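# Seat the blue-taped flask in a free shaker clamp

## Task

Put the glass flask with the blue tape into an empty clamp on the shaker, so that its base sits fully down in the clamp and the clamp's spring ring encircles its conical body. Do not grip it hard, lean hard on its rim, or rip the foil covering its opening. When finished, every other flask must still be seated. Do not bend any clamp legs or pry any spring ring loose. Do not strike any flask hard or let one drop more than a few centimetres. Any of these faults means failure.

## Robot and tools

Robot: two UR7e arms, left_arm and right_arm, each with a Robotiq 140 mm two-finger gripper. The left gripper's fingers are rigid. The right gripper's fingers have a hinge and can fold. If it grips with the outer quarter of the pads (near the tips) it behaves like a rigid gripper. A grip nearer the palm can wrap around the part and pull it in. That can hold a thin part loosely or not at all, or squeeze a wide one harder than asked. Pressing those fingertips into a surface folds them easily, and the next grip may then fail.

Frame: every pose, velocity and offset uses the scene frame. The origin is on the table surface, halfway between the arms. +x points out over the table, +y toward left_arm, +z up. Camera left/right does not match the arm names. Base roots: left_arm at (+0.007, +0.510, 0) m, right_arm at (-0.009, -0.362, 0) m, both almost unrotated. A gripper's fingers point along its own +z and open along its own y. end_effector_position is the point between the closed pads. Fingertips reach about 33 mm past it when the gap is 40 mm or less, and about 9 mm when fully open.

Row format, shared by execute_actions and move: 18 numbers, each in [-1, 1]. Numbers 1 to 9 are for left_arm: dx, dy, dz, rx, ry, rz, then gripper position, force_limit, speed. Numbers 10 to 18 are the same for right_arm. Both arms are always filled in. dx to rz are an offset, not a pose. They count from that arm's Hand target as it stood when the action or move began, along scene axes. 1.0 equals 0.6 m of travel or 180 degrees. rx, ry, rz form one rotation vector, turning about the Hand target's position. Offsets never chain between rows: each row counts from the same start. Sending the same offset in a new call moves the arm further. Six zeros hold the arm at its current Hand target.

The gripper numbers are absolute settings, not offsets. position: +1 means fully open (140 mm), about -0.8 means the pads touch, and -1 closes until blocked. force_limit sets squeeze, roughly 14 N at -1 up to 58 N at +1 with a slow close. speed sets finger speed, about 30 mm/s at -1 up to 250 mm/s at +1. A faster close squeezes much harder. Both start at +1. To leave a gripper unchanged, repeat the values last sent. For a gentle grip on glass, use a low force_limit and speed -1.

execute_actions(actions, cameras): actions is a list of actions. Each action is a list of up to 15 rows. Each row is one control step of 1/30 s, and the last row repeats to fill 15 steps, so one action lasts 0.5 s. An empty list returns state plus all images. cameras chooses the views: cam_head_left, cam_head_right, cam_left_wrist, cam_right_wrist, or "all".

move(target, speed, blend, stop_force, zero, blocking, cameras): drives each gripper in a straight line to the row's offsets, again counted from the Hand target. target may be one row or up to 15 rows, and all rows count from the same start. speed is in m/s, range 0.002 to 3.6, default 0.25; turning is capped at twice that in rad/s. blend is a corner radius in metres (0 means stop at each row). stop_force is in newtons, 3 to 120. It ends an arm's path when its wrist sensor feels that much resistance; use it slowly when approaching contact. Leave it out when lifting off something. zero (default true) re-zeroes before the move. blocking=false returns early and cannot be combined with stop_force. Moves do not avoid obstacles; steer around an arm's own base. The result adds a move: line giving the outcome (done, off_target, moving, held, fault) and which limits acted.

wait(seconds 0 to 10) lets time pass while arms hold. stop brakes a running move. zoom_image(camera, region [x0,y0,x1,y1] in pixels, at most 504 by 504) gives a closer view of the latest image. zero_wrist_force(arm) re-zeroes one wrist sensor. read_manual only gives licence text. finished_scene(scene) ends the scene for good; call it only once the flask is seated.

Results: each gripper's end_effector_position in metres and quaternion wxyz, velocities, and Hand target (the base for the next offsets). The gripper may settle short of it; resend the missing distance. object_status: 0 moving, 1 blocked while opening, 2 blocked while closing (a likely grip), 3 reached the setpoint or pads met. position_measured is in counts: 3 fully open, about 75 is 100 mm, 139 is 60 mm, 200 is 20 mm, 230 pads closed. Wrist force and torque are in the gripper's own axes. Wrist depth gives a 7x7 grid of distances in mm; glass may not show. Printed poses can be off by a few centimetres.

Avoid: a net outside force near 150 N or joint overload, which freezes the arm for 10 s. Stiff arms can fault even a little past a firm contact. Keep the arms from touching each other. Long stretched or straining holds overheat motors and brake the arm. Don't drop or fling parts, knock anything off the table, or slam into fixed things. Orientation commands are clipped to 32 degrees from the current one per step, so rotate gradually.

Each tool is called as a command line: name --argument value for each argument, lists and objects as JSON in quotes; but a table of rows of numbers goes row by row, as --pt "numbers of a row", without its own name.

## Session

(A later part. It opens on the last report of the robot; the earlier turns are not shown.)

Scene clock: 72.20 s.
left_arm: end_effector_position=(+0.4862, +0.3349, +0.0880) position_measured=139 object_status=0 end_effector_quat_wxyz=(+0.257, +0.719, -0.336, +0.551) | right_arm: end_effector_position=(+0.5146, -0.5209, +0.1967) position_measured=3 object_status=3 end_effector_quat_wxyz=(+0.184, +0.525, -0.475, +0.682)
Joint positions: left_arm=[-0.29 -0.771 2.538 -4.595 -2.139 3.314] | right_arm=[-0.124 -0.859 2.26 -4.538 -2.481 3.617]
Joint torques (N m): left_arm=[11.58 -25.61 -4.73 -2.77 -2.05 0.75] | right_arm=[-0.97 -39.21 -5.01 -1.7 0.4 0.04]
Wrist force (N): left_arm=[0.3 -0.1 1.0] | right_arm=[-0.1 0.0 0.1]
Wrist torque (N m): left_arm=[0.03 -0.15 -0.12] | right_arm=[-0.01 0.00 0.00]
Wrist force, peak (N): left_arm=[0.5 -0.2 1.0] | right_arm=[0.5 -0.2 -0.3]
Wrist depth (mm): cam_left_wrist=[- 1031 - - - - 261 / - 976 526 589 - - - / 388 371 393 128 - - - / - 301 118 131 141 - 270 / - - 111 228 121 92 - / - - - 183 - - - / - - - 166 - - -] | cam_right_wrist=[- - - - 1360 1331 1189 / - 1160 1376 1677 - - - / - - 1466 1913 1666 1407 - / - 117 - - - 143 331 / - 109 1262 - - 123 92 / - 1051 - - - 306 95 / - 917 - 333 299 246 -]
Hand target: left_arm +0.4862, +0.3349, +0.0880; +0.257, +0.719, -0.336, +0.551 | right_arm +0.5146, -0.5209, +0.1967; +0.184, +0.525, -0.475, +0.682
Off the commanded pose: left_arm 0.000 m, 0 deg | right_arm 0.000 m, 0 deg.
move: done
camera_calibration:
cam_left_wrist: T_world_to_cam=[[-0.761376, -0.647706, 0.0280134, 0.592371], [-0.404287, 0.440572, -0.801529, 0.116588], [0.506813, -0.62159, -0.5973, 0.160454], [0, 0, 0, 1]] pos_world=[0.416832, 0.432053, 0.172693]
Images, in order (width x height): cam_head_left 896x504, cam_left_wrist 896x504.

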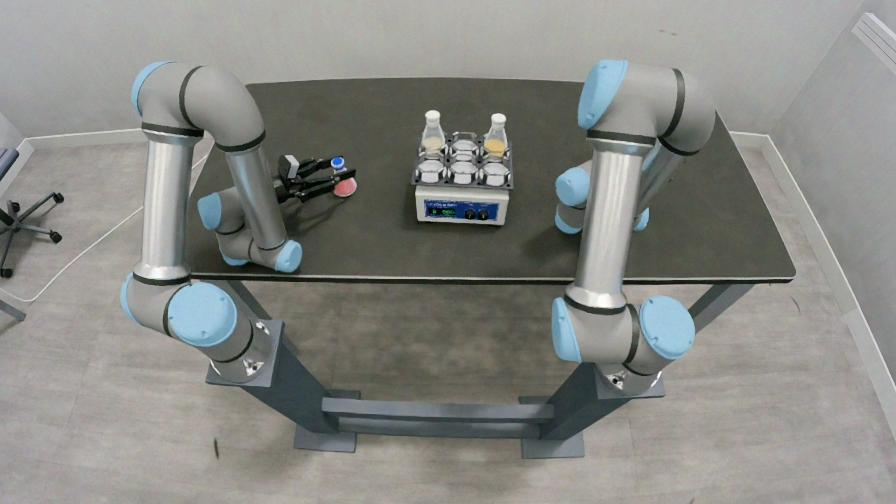

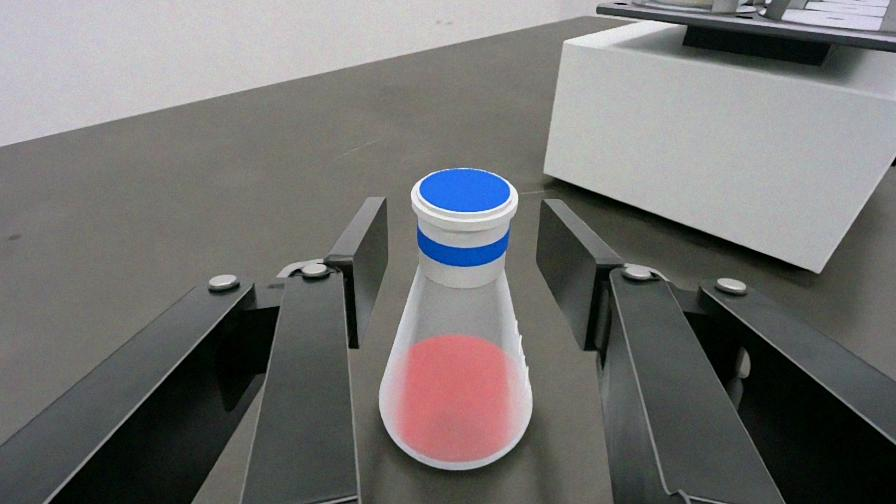

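move --target '[0,0,0,0,0,0,-1,-1,-1,0,0,0,0,0,0,1,1,1]' --speed 0.05 --cameras '["cam_left_wrist"]'

zoom_image --camera "cam_left_wrist" --region '[330, 120, 610, 400]'

Scene clock: 77.57 s.
left_arm: end_effector_position=(+0.4862, +0.3349, +0.0880) position_measured=180 object_status=0 end_effector_quat_wxyz=(+0.257, +0.719, -0.336, +0.551) | right_arm: end_effector_position=(+0.5146, -0.5209, +0.1967) position_measured=3 object_status=3 end_effector_quat_wxyz=(+0.184, +0.525, -0.475, +0.682)
Joint positions: left_arm=[-0.29 -0.771 2.538 -4.595 -2.139 3.314] | right_arm=[-0.124 -0.859 2.26 -4.538 -2.481 3.617]
Joint torques (N m): left_arm=[11.59 -24.99 -4.8 -2.58 -1.84 0.79] | right_arm=[1.04 -38.62 -5.11 -1.57 0.29 0.37]
Wrist force (N): left_arm=[0.7 -0.4 0.4] | right_arm=[0.3 -0.1 -0.2]
Wrist torque (N m): left_arm=[0.03 -0.17 -0.11] | right_arm=[-0.02 -0.07 0.00]
Wrist force, peak (N): left_arm=[0.3 -0.2 1.1] | right_arm=[0.6 -0.3 -0.3]
Wrist depth (mm): cam_left_wrist=[- - - - - 280 262 / - - 486 - - - 225 / 350 343 370 126 - - 231 / - 290 288 129 120 - - / 239 - 83 210 - - - / - - - 183 - - - / - - - 167 - - -] | cam_right_wrist=[- 1128 - 1654 1353 1218 1128 / - - - 1712 - 1331 1224 / - - - - - 1457 1309 / - 117 - 1928 - 133 - / - 109 1218 - - 124 92 / - - - 466 326 292 94 / - - - - 284 252 -]
Hand target: left_arm +0.4862, +0.3349, +0.0880; +0.257, +0.719, -0.336, +0.551 | right_arm +0.5146, -0.5209, +0.1967; +0.184, +0.525, -0.475, +0.682
Off the commanded pose: left_arm 0.000 m, 0 deg | right_arm 0.000 m, 0 deg.
move: done
camera_calibration:
cam_left_wrist: T_world_to_cam=[[-0.761376, -0.647706, 0.0280134, 0.592371], [-0.404287, 0.440572, -0.801529, 0.116588], [0.506813, -0.62159, -0.5973, 0.160454], [0, 0, 0, 1]] pos_world=[0.416832, 0.432053, 0.172693]
Images, in order (width x height): cam_left_wrist 896x504.

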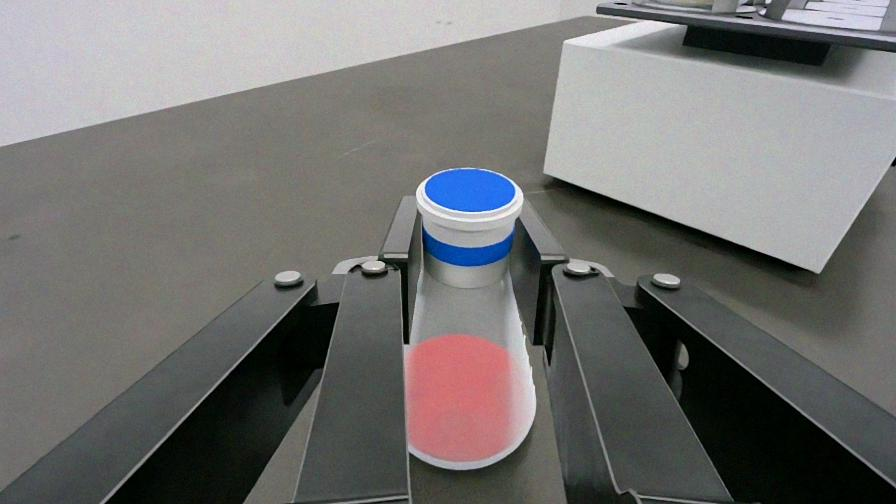

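Scaled by 1.800 from the camera's 896x504 image, which has a finer 1280x720 frame.

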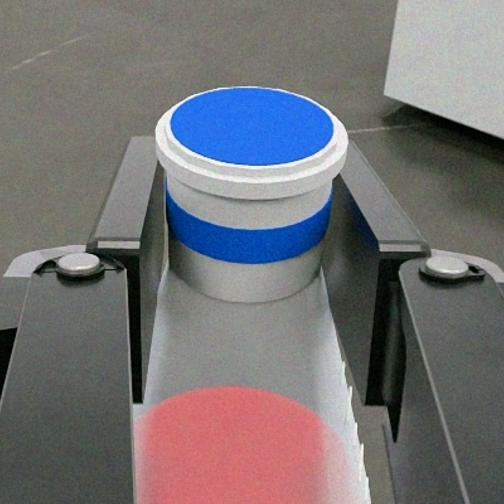

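wait --seconds 1.5 --cameras '["cam_left_wrist"]'

zoom_image --camera "cam_left_wrist" --region '[330, 120, 610, 400]'

Scene clock: 79.83 s.
left_arm: end_effector_position=(+0.4862, +0.3349, +0.0880) position_measured=180 object_status=2 end_effector_quat_wxyz=(+0.257, +0.719, -0.336, +0.551) | right_arm: end_effector_position=(+0.5146, -0.5209, +0.1967) position_measured=3 object_status=3 end_effector_quat_wxyz=(+0.184, +0.525, -0.475, +0.682)
Joint positions: left_arm=[-0.29 -0.771 2.538 -4.595 -2.139 3.314] | right_arm=[-0.124 -0.859 2.26 -4.538 -2.481 3.617]
Joint torques (N m): left_arm=[8.73 -25.29 -4.39 -2.69 -0.78 0.83] | right_arm=[0.32 -38.86 -5.15 -1.46 0.41 0.14]
Wrist force (N): left_arm=[0.6 -0.2 0.4] | right_arm=[0.4 -0.1 -0.1]
Wrist torque (N m): left_arm=[0.08 -0.16 -0.11] | right_arm=[-0.01 -0.09 0.00]
Wrist force, peak (N): left_arm=[0.9 -0.3 0.4] | right_arm=[0.3 -0.3 -0.3]
Wrist depth (mm): cam_left_wrist=[821 1009 - 1446 912 278 259 / - - - - 584 262 228 / - 359 378 126 - - 223 / - 283 274 129 120 284 - / - - 83 209 - - 241 / - - - 183 - - - / - - - - - - -] | cam_right_wrist=[- 1177 - 1530 1316 1212 1150 / 942 - - 1689 1774 1449 1194 / - - - 1869 - - 1194 / 865 117 1249 2577 - 133 - / - 109 1224 - - 123 92 / - - - - - - 95 / - - - 334 287 253 -]
Hand target: left_arm +0.4862, +0.3349, +0.0880; +0.257, +0.719, -0.336, +0.551 | right_arm +0.5146, -0.5209, +0.1967; +0.184, +0.525, -0.475, +0.682
Tool commands: left_gripper/position=-1.0 left_gripper/force_limit=-1.0 left_gripper/speed=-1.0 right_gripper/position=+1.0 right_gripper/force_limit=+1.0 right_gripper/speed=+1.0
Off the commanded pose: left_arm 0.000 m, 0 deg | right_arm 0.000 m, 0 deg.
wait: 1.50 s; at rest from the start
camera_calibration:
cam_left_wrist: T_world_to_cam=[[-0.761376, -0.647706, 0.0280134, 0.592371], [-0.404287, 0.440572, -0.801529, 0.116588], [0.506813, -0.62159, -0.5973, 0.160454], [0, 0, 0, 1]] pos_world=[0.416832, 0.432053, 0.172693]
Images, in order (width x height): cam_left_wrist 896x504.

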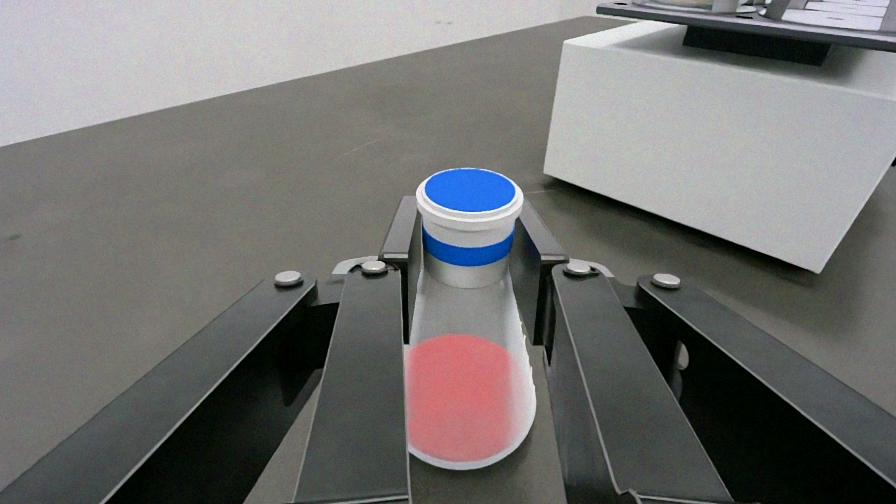

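Scaled by 1.800 from the camera's 896x504 image, which has a finer 1280x720 frame.

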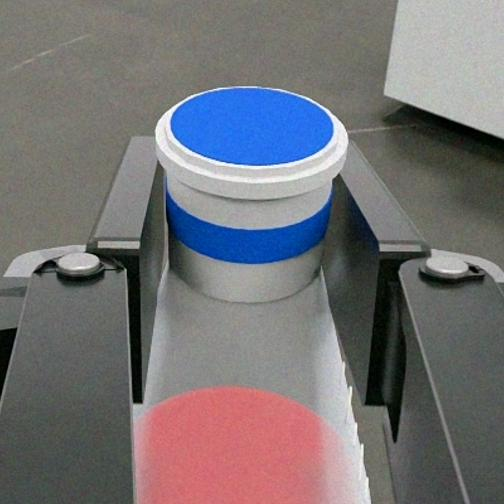

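move --target '[0,0,0.05,0,0,0,-1,-1,-1,0,0,0,0,0,0,1,1,1]' --speed 0.05 --cameras '["cam_left_wrist","cam_head_left"]'

Scene clock: 81.77 s.
left_arm: end_effector_position=(+0.4862, +0.3349, +0.1180) position_measured=180 object_status=2 end_effector_quat_wxyz=(+0.257, +0.719, -0.336, +0.551) | right_arm: end_effector_position=(+0.5146, -0.5209, +0.1967) position_measured=3 object_status=3 end_effector_quat_wxyz=(+0.184, +0.525, -0.475, +0.682)
Joint positions: left_arm=[-0.29 -0.896 2.562 -4.494 -2.139 3.314] | right_arm=[-0.124 -0.859 2.26 -4.538 -2.481 3.617]
Joint torques (N m): left_arm=[-8.72 -33.7 -6.81 -3.77 -1.87 1.1] | right_arm=[1 -38.5 -6.26 -1.45 0.51 0.37]
Wrist force (N): left_arm=[-0.6 -0.2 0.8] | right_arm=[0.1 0.1 -0.3]
Wrist torque (N m): left_arm=[0.02 -0.15 -0.14] | right_arm=[0.00 -0.03 0.00]
Wrist force, peak (N): left_arm=[-1.5 -0.2 1.5] | right_arm=[0.3 0.0 -0.5]
Wrist depth (mm): cam_left_wrist=[- 919 - - 1839 269 274 / 905 - - 627 - - - / 454 - 439 134 336 - - / - - - 128 135 290 - / - 282 83 268 - - - / - - - 183 - - - / - - - - - - -] | cam_right_wrist=[- 1243 1530 1590 1440 1177 1088 / - 1230 1424 1353 1530 1353 1269 / 987 - 1432 - 1700 - - / 921 117 - 1943 - 133 - / - 109 - - 421 124 92 / - - - - - 296 94 / - - - 337 294 252 -]
Hand target: left_arm +0.4862, +0.3349, +0.1180; +0.257, +0.719, -0.336, +0.551 | right_arm +0.5146, -0.5209, +0.1967; +0.184, +0.525, -0.475, +0.682
Off the commanded pose: left_arm 0.000 m, 0 deg | right_arm 0.000 m, 0 deg.
move: done
camera_calibration:
cam_left_wrist: T_world_to_cam=[[-0.761344, -0.64774, 0.0280738, 0.591523], [-0.404387, 0.440573, -0.801478, 0.140584], [0.506781, -0.621553, -0.597365, 0.178323], [0, 0, 0, 1]] pos_world=[0.416832, 0.432053, 0.202593]
Images, in order (width x height): cam_head_left 896x504, cam_left_wrist 896x504.

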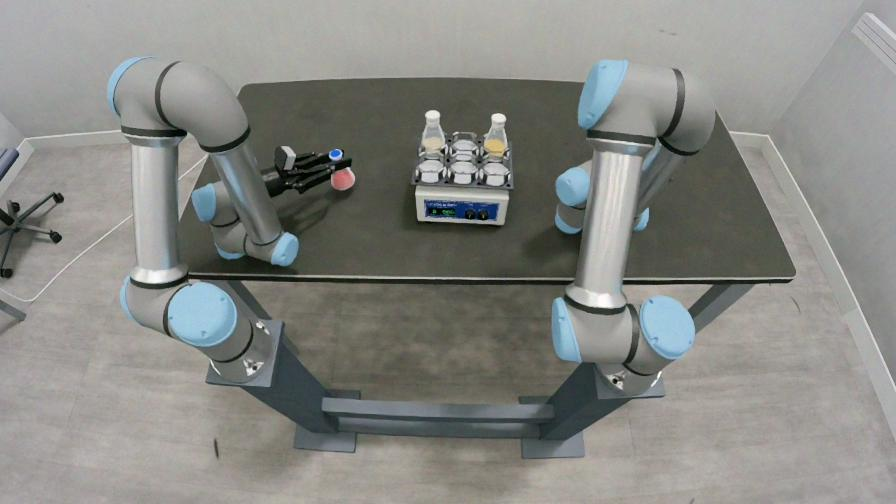

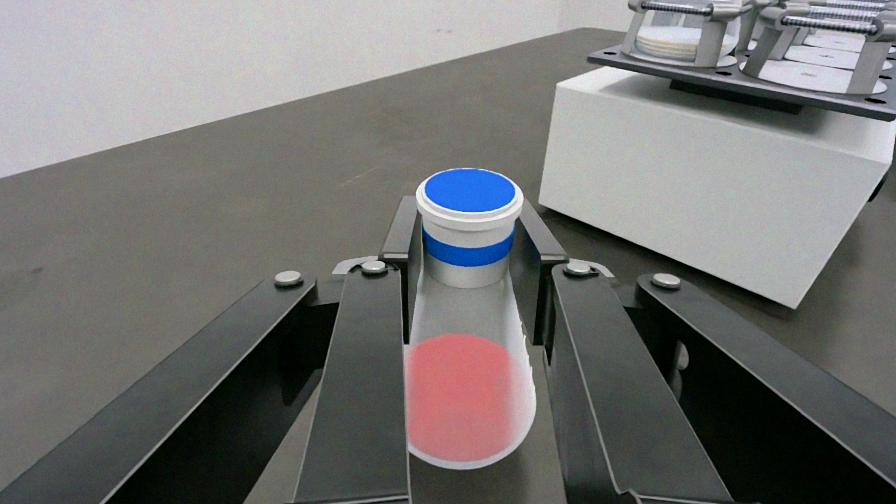

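move --target '[0,0,0.3,0,0,0,-1,-1,-1,0,0,0,0,0,0,1,1,1]' --speed 0.15 --cameras '["cam_left_wrist","cam_head_left"]'

zoom_image --camera "cam_left_wrist" --region '[560, 0, 896, 336]'

zoom_image --camera "cam_head_left" --region '[405, 100, 525, 220]'

Scene clock: 84.47 s.
left_arm: end_effector_position=(+0.4862, +0.3350, +0.2980) position_measured=180 object_status=2 end_effector_quat_wxyz=(+0.257, +0.719, -0.336, +0.551) | right_arm: end_effector_position=(+0.5146, -0.5209, +0.1967) position_measured=3 object_status=3 end_effector_quat_wxyz=(+0.184, +0.525, -0.475, +0.682)
Joint positions: left_arm=[-0.29 -1.619 2.502 -3.712 -2.139 3.314] | right_arm=[-0.124 -0.859 2.26 -4.538 -2.481 3.617]
Joint torques (N m): left_arm=[-15.33 -22.01 -17.41 -2.39 0.37 -1.16] | right_arm=[0.34 -38.68 -5.26 -1.31 0.56 0.27]
Wrist force (N): left_arm=[-0.6 0.0 1.1] | right_arm=[0.3 -0.1 0.1]
Wrist torque (N m): left_arm=[0.05 -0.14 -0.23] | right_arm=[-0.03 -0.06 0.00]
Wrist force, peak (N): left_arm=[-3.2 -0.1 1.8] | right_arm=[0.1 0.2 -0.5]
Wrist depth (mm): cam_left_wrist=[- - - 1811 1839 2027 1571 / 898 - - - 1783 - 539 / 1078 - - 127 730 451 492 / - 663 - 128 355 375 545 / - - 83 - - - - / - - - 177 - - - / - - - 168 - - -] | cam_right_wrist=[- - - 1689 1368 1256 - / - - - 1654 1376 1324 1383 / - - - - 1502 1570 1194 / - 117 1457 - 1800 133 350 / - 109 1302 - - 116 92 / - 1108 - - - 290 94 / - - - - 274 262 -]
Hand target: left_arm +0.4862, +0.3349, +0.2980; +0.257, +0.719, -0.336, +0.551 | right_arm +0.5146, -0.5209, +0.1967; +0.184, +0.525, -0.475, +0.682
Off the commanded pose: left_arm 0.000 m, 0 deg | right_arm 0.000 m, 0 deg.
move: done
camera_calibration:
cam_left_wrist: T_world_to_cam=[[-0.761303, -0.647794, 0.0279309, 0.586595], [-0.40429, 0.440573, -0.801527, 0.284785], [0.506919, -0.621497, -0.597306, 0.285807], [0, 0, 0, 1]] pos_world=[0.416832, 0.432153, 0.382593]
Images, in order (width x height): cam_head_left 896x504, cam_left_wrist 896x504.

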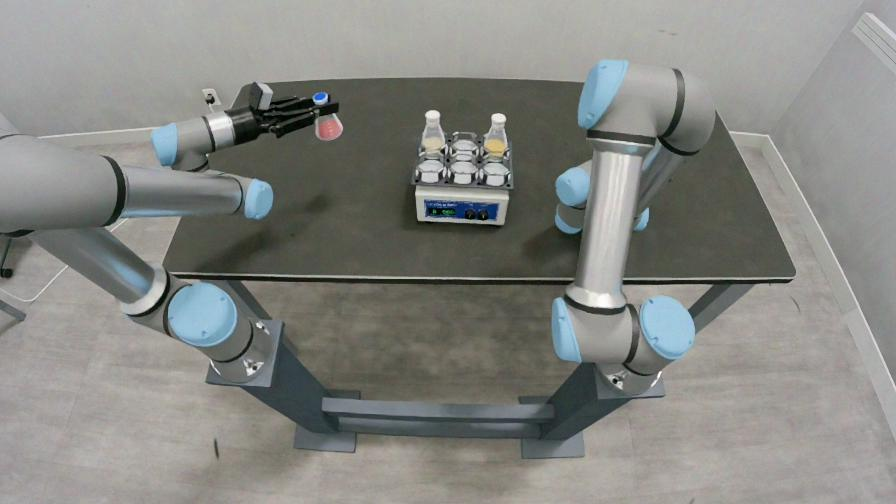

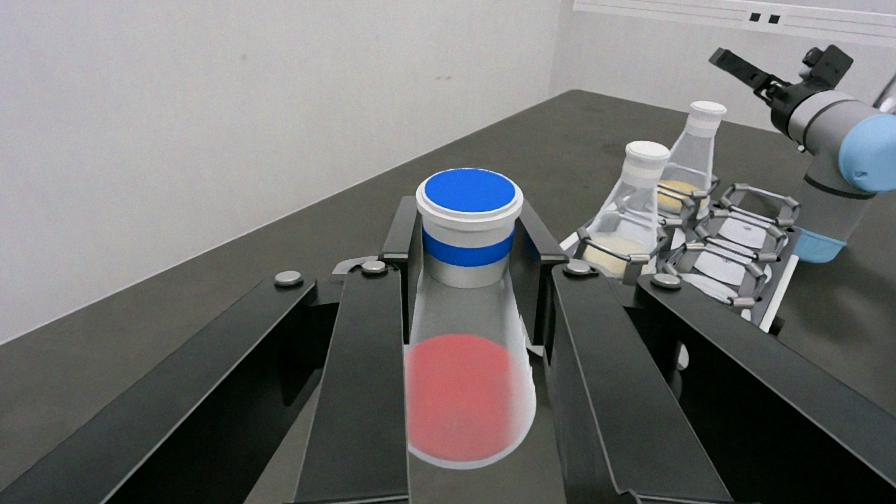

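Scaled by 1.500 from the camera's 896x504 image, which has a finer 1280x720 frame.

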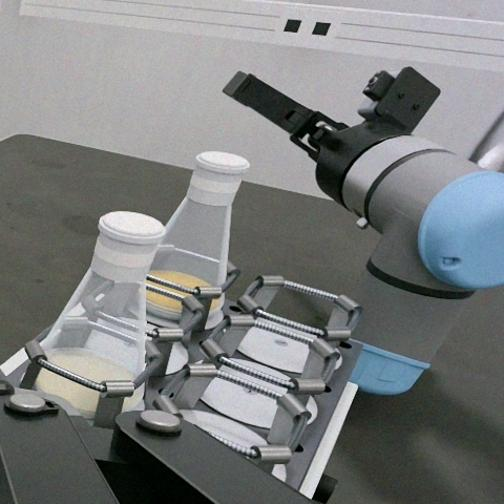

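Scaled by 4.200 from the camera's 896x504 image, which has a finer 1280x720 frame.

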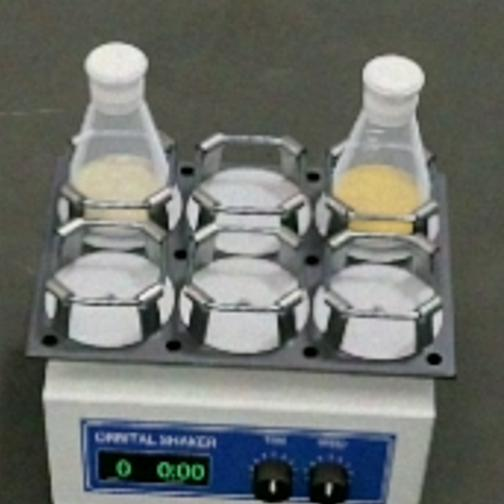

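move --pt "-0.06 -0.25 0.0367 0 0 0 -1 -1 -1 -0.04 0.2 0.34 -0.0918 0.0768 0.329 1 1 1" --pt "-0.122 -0.5317 0.0367 0 0 0 -1 -1 -1 -0.171 0.6015 0.172 -0.1835 0.1536 0.658 1 1 1" --blend '[0.05,0]' --speed 0.2 --cameras '["all"]'

Scene clock: 101.53 s.
left_arm: end_effector_position=(+0.4129, +0.0158, +0.3200) position_measured=180 object_status=2 end_effector_quat_wxyz=(+0.257, +0.719, -0.336, +0.551) | right_arm: end_effector_position=(+0.4120, -0.1600, +0.2999) position_measured=3 object_status=3 end_effector_quat_wxyz=(-0.272, +0.727, +0.419, +0.472)
Joint positions: left_arm=[-1.303 -1.546 2.349 -3.658 -1.164 3.026] | right_arm=[-0.686 -2.156 2.318 -1.457 -0.437 1.268]
Joint torques (N m): left_arm=[12.79 -23.49 -13.93 -4.59 -0.71 1.33] | right_arm=[8.76 -4.66 -15.82 -1.26 4.54 -1.7]
Wrist force (N): left_arm=[-0.6 -0.1 0.9] | right_arm=[0.3 -1.0 0.5]
Wrist torque (N m): left_arm=[0.02 -0.15 -0.11] | right_arm=[-0.23 -0.12 -0.06]
Wrist force, peak (N): left_arm=[-0.6 0.7 1.6] | right_arm=[0.3 -1.2 1.6]
Wrist depth (mm): cam_left_wrist=[892 - - 1731 1797 305 251 / - - - - 324 - 211 / - - - 126 984 - 201 / 1009 - 113 128 121 - - / - - 83 327 - - 1581 / - - - 183 - - 1412 / - - - 247 - - -] | cam_right_wrist=[215 215 224 - - - 1042 / 2377 - 303 - - 1275 - / 2007 - 359 401 - 1296 - / 1724 117 369 338 - 133 - / - 109 332 310 322 124 92 / - - 291 329 423 422 94 / - - - - 392 394 -]
Hand target: left_arm +0.4130, +0.0159, +0.3200; +0.257, +0.719, -0.336, +0.551 | right_arm +0.4120, -0.1600, +0.2999; -0.272, +0.727, +0.419, +0.472
Off the commanded pose: left_arm 0.000 m, 0 deg | right_arm 0.000 m, 0 deg.
move: done
camera_calibration:
cam_left_wrist: T_world_to_cam=[[-0.761472, -0.647591, 0.0280422, 0.32339], [-0.404276, 0.440663, -0.801484, 0.413463], [0.506677, -0.621644, -0.597358, 0.137903], [0, 0, 0, 1]] pos_world=[0.343533, 0.112953, 0.404693]
cam_right_wrist: T_world_to_cam=[[0.85644, -0.5157, 0.0237301, -0.438288], [-0.340746, -0.599223, -0.724447, 0.264389], [0.387817, 0.61236, -0.688922, 0.291372], [0, 0, 0, 1]] pos_world=[0.352458, -0.246022, 0.402669]

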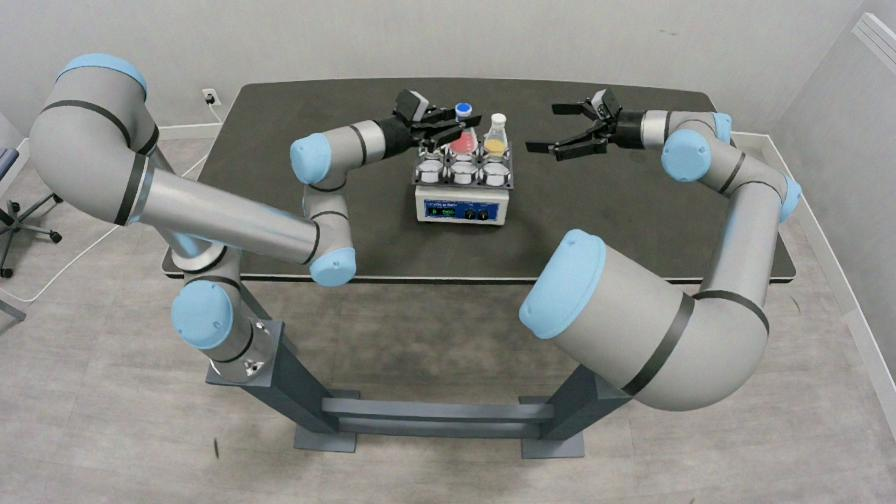

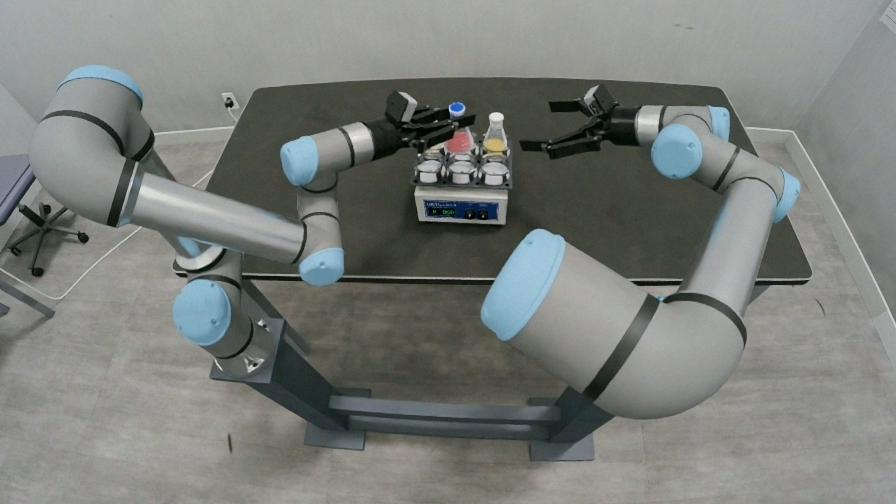

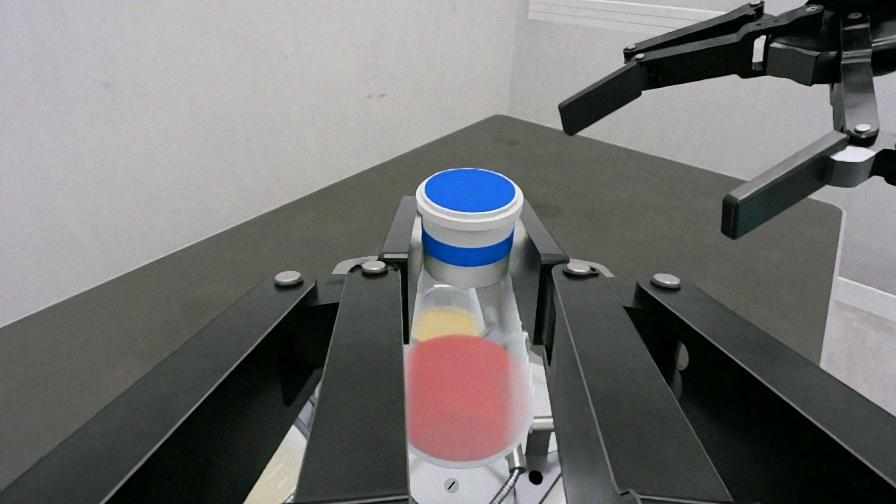

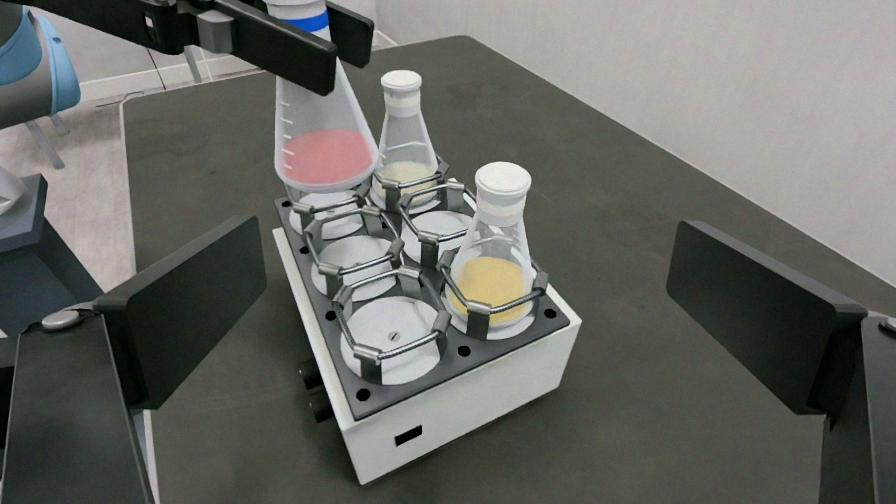

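zoom_image --camera "cam_right_wrist" --region '[260, 0, 600, 340]'

zoom_image --camera "cam_right_wrist" --region '[270, 190, 470, 390]'

zoom_image --camera "cam_head_left" --region '[405, 90, 525, 210]'

zoom_image --camera "cam_head_right" --region '[405, 90, 525, 210]'

Scaled by 1.482 from the camera's 896x504 image, which has a finer 1280x720 frame.

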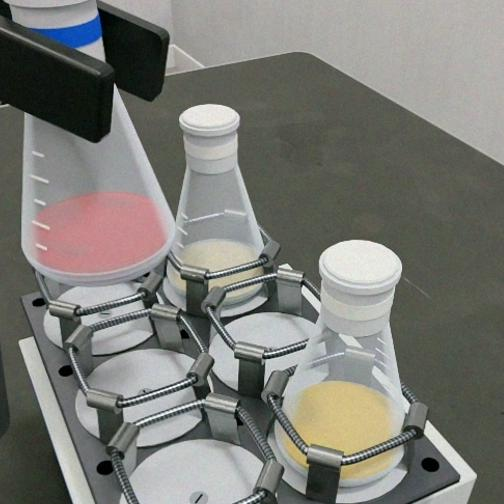

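Scaled by 2.520 from the camera's 896x504 image, which has a finer 1280x720 frame.

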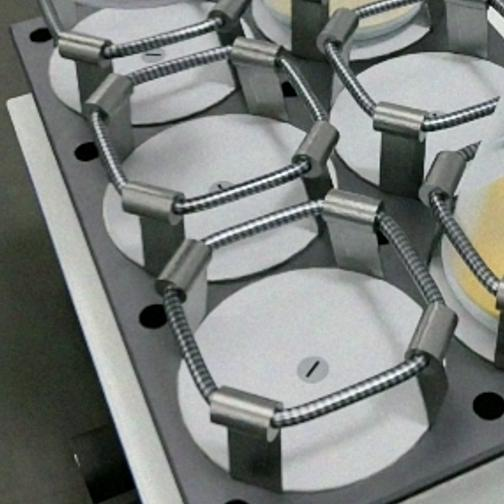

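Scaled by 4.200 from the camera's 896x504 image, which has a finer 1280x720 frame.

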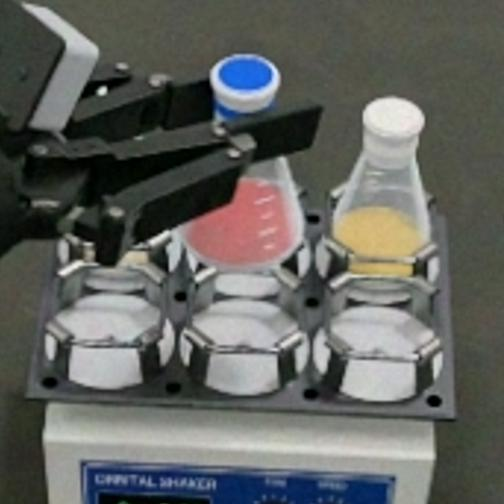

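Scaled by 4.200 from the camera's 896x504 image, which has a finer 1280x720 frame.

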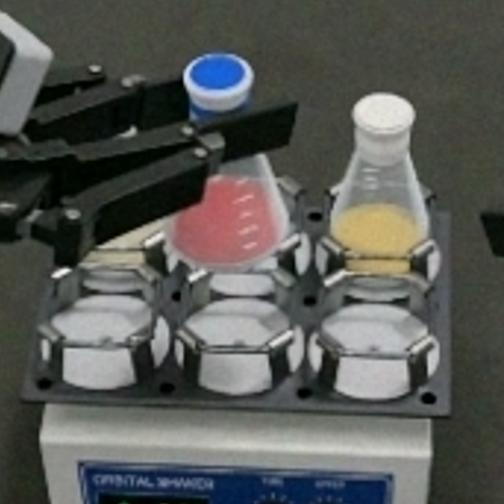

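move --target '[0.0183,-0.0017,-0.0633,0,0,0,-1,-1,-1,0,0,0,0,0,0,1,1,1]' --speed 0.06 --cameras '["all"]'

zoom_image --camera "cam_right_wrist" --region '[260, 60, 510, 310]'

zoom_image --camera "cam_head_left" --region '[405, 90, 525, 210]'

zoom_image --camera "cam_head_right" --region '[405, 90, 525, 210]'

zoom_image --camera "cam_left_wrist" --region '[350, 280, 610, 504]'

Scene clock: 108.20 s.
left_arm: end_effector_position=(+0.4241, +0.0150, +0.2820) position_measured=180 object_status=2 end_effector_quat_wxyz=(+0.257, +0.719, -0.336, +0.551) | right_arm: end_effector_position=(+0.4120, -0.1600, +0.2999) position_measured=3 object_status=3 end_effector_quat_wxyz=(-0.272, +0.727, +0.419, +0.472)
Joint positions: left_arm=[-1.271 -1.43 2.367 -3.796 -1.196 3.036] | right_arm=[-0.686 -2.156 2.318 -1.457 -0.437 1.268]
Joint torques (N m): left_arm=[-15.23 -20.63 -22.74 -4.01 1.58 -0.9] | right_arm=[8.53 -13.46 -15.42 -1.25 0.58 -1.57]
Wrist force (N): left_arm=[-0.5 -0.4 1.1] | right_arm=[0.5 -0.9 0.3]
Wrist torque (N m): left_arm=[-0.02 -0.15 -0.22] | right_arm=[-0.21 -0.14 -0.04]
Wrist force, peak (N): left_arm=[-1.4 -0.2 1.7] | right_arm=[0.7 -1.1 0.6]
Wrist depth (mm): cam_left_wrist=[- - 1340 2325 299 282 1412 / - - 1464 1464 1073 - 174 / - - - 126 826 882 760 / - - 602 129 136 - 2010 / 493 - 83 202 - - - / - - - 183 - - - / - - - 167 - - -] | cam_right_wrist=[237 254 289 1991 - 1055 - / 2206 238 249 811 1600 1484 - / 2075 - 335 409 - - - / 1762 117 358 344 576 133 - / - 109 338 310 370 123 92 / - - 355 342 403 - 94 / - - 370 355 380 - -]
Hand target: left_arm +0.4240, +0.0149, +0.2820; +0.257, +0.719, -0.336, +0.551 | right_arm +0.4120, -0.1600, +0.2999; -0.272, +0.727, +0.419, +0.472
Off the commanded pose: left_arm 0.000 m, 0 deg | right_arm 0.000 m, 0 deg.
move: done
camera_calibration:
cam_left_wrist: T_world_to_cam=[[-0.761263, -0.647843, 0.0279028, 0.332329], [-0.404365, 0.44064, -0.801452, 0.387913], [0.50692, -0.621399, -0.597408, 0.108926], [0, 0, 0, 1]] pos_world=[0.354631, 0.112053, 0.366693]
cam_right_wrist: T_world_to_cam=[[0.856518, -0.515564, 0.0238915, -0.438347], [-0.340579, -0.59938, -0.724396, 0.264271], [0.387793, 0.612321, -0.68897, 0.291391], [0, 0, 0, 1]] pos_world=[0.352458, -0.246022, 0.402669]

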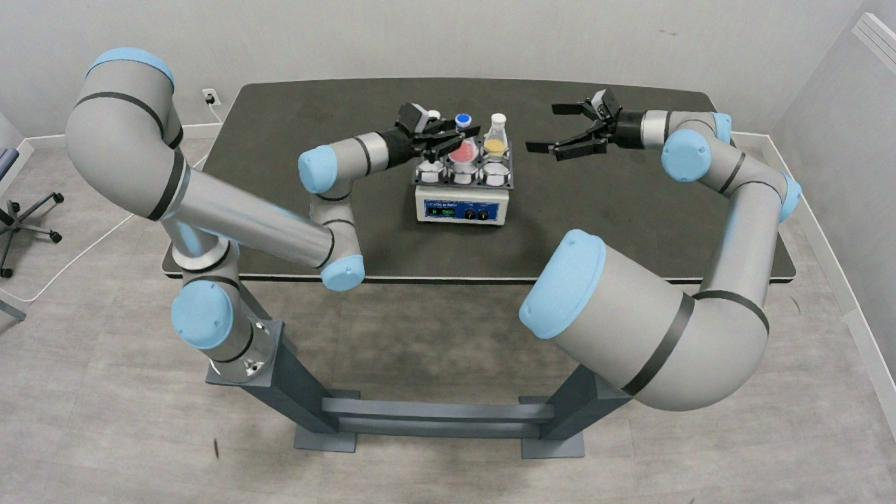

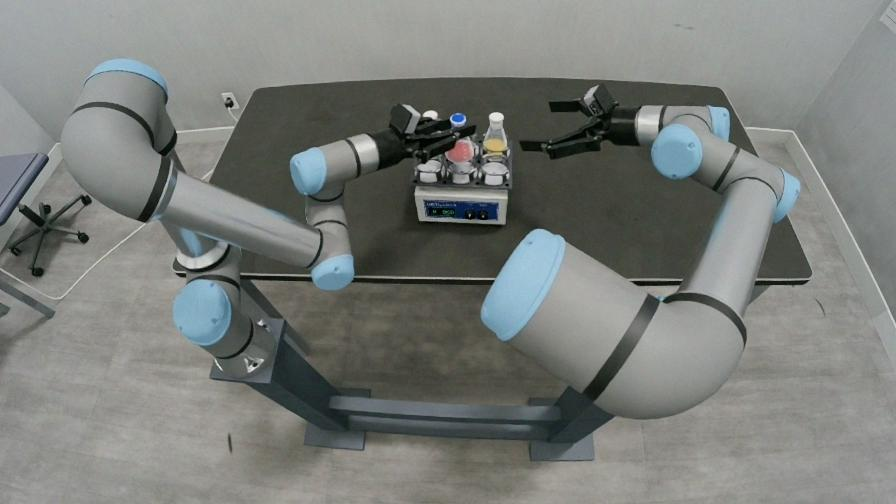

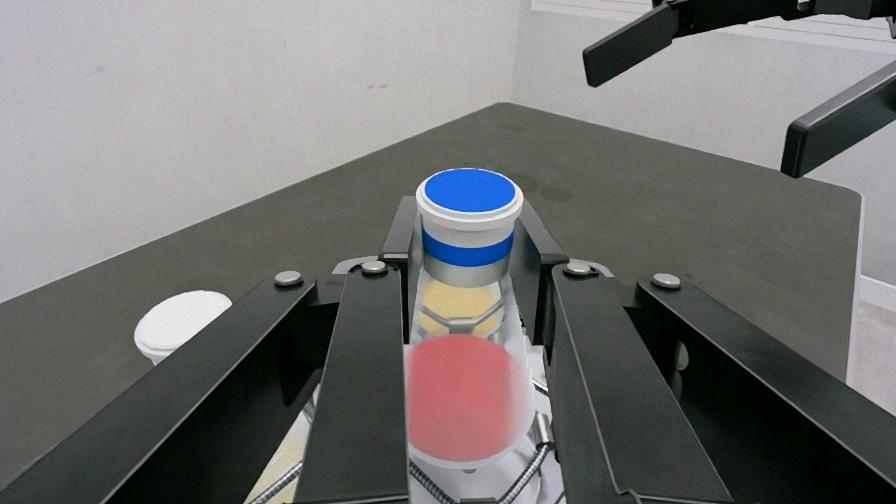

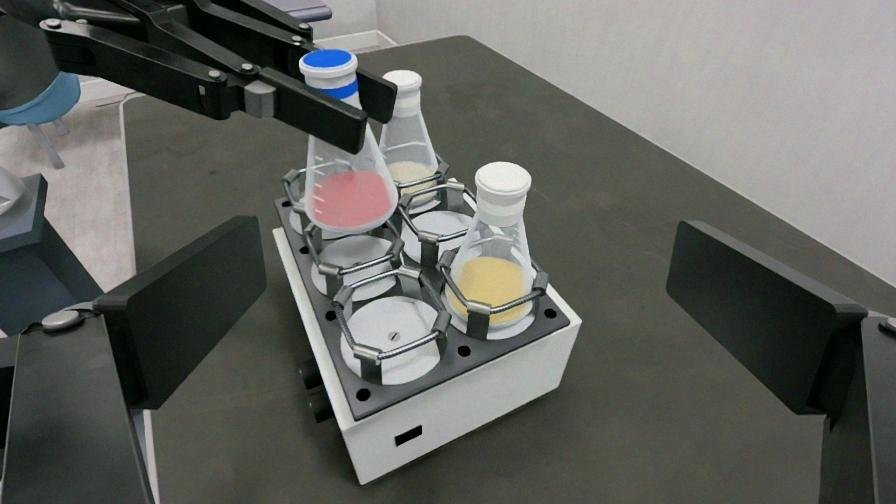

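Scaled by 2.016 from the camera's 896x504 image, which has a finer 1280x720 frame.

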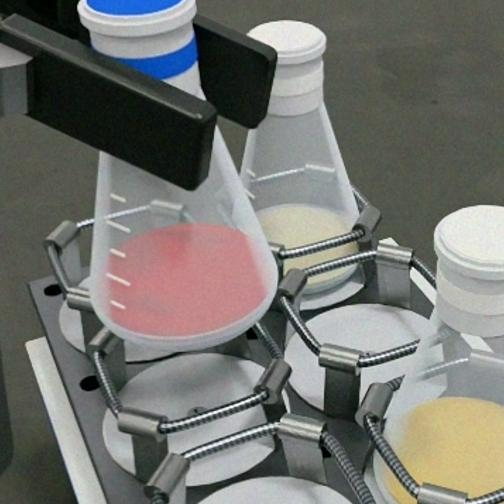

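Scaled by 4.200 from the camera's 896x504 image, which has a finer 1280x720 frame.

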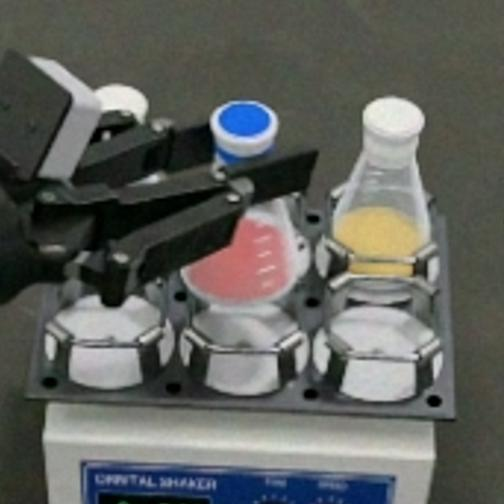

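Scaled by 4.200 from the camera's 896x504 image, which has a finer 1280x720 frame.

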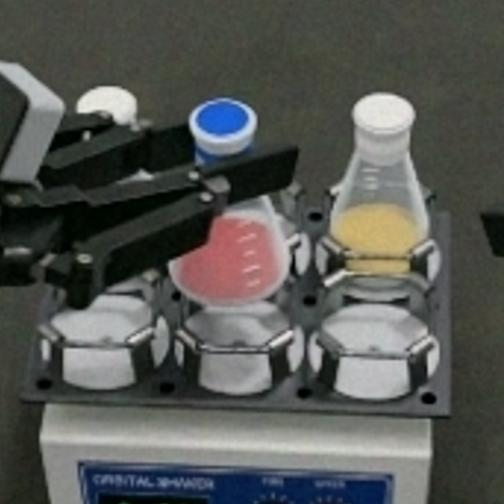

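Scaled by 1.938 from the camera's 896x504 image, which has a finer 1280x720 frame.

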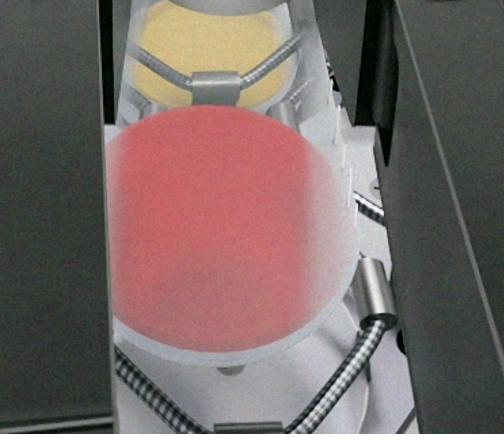

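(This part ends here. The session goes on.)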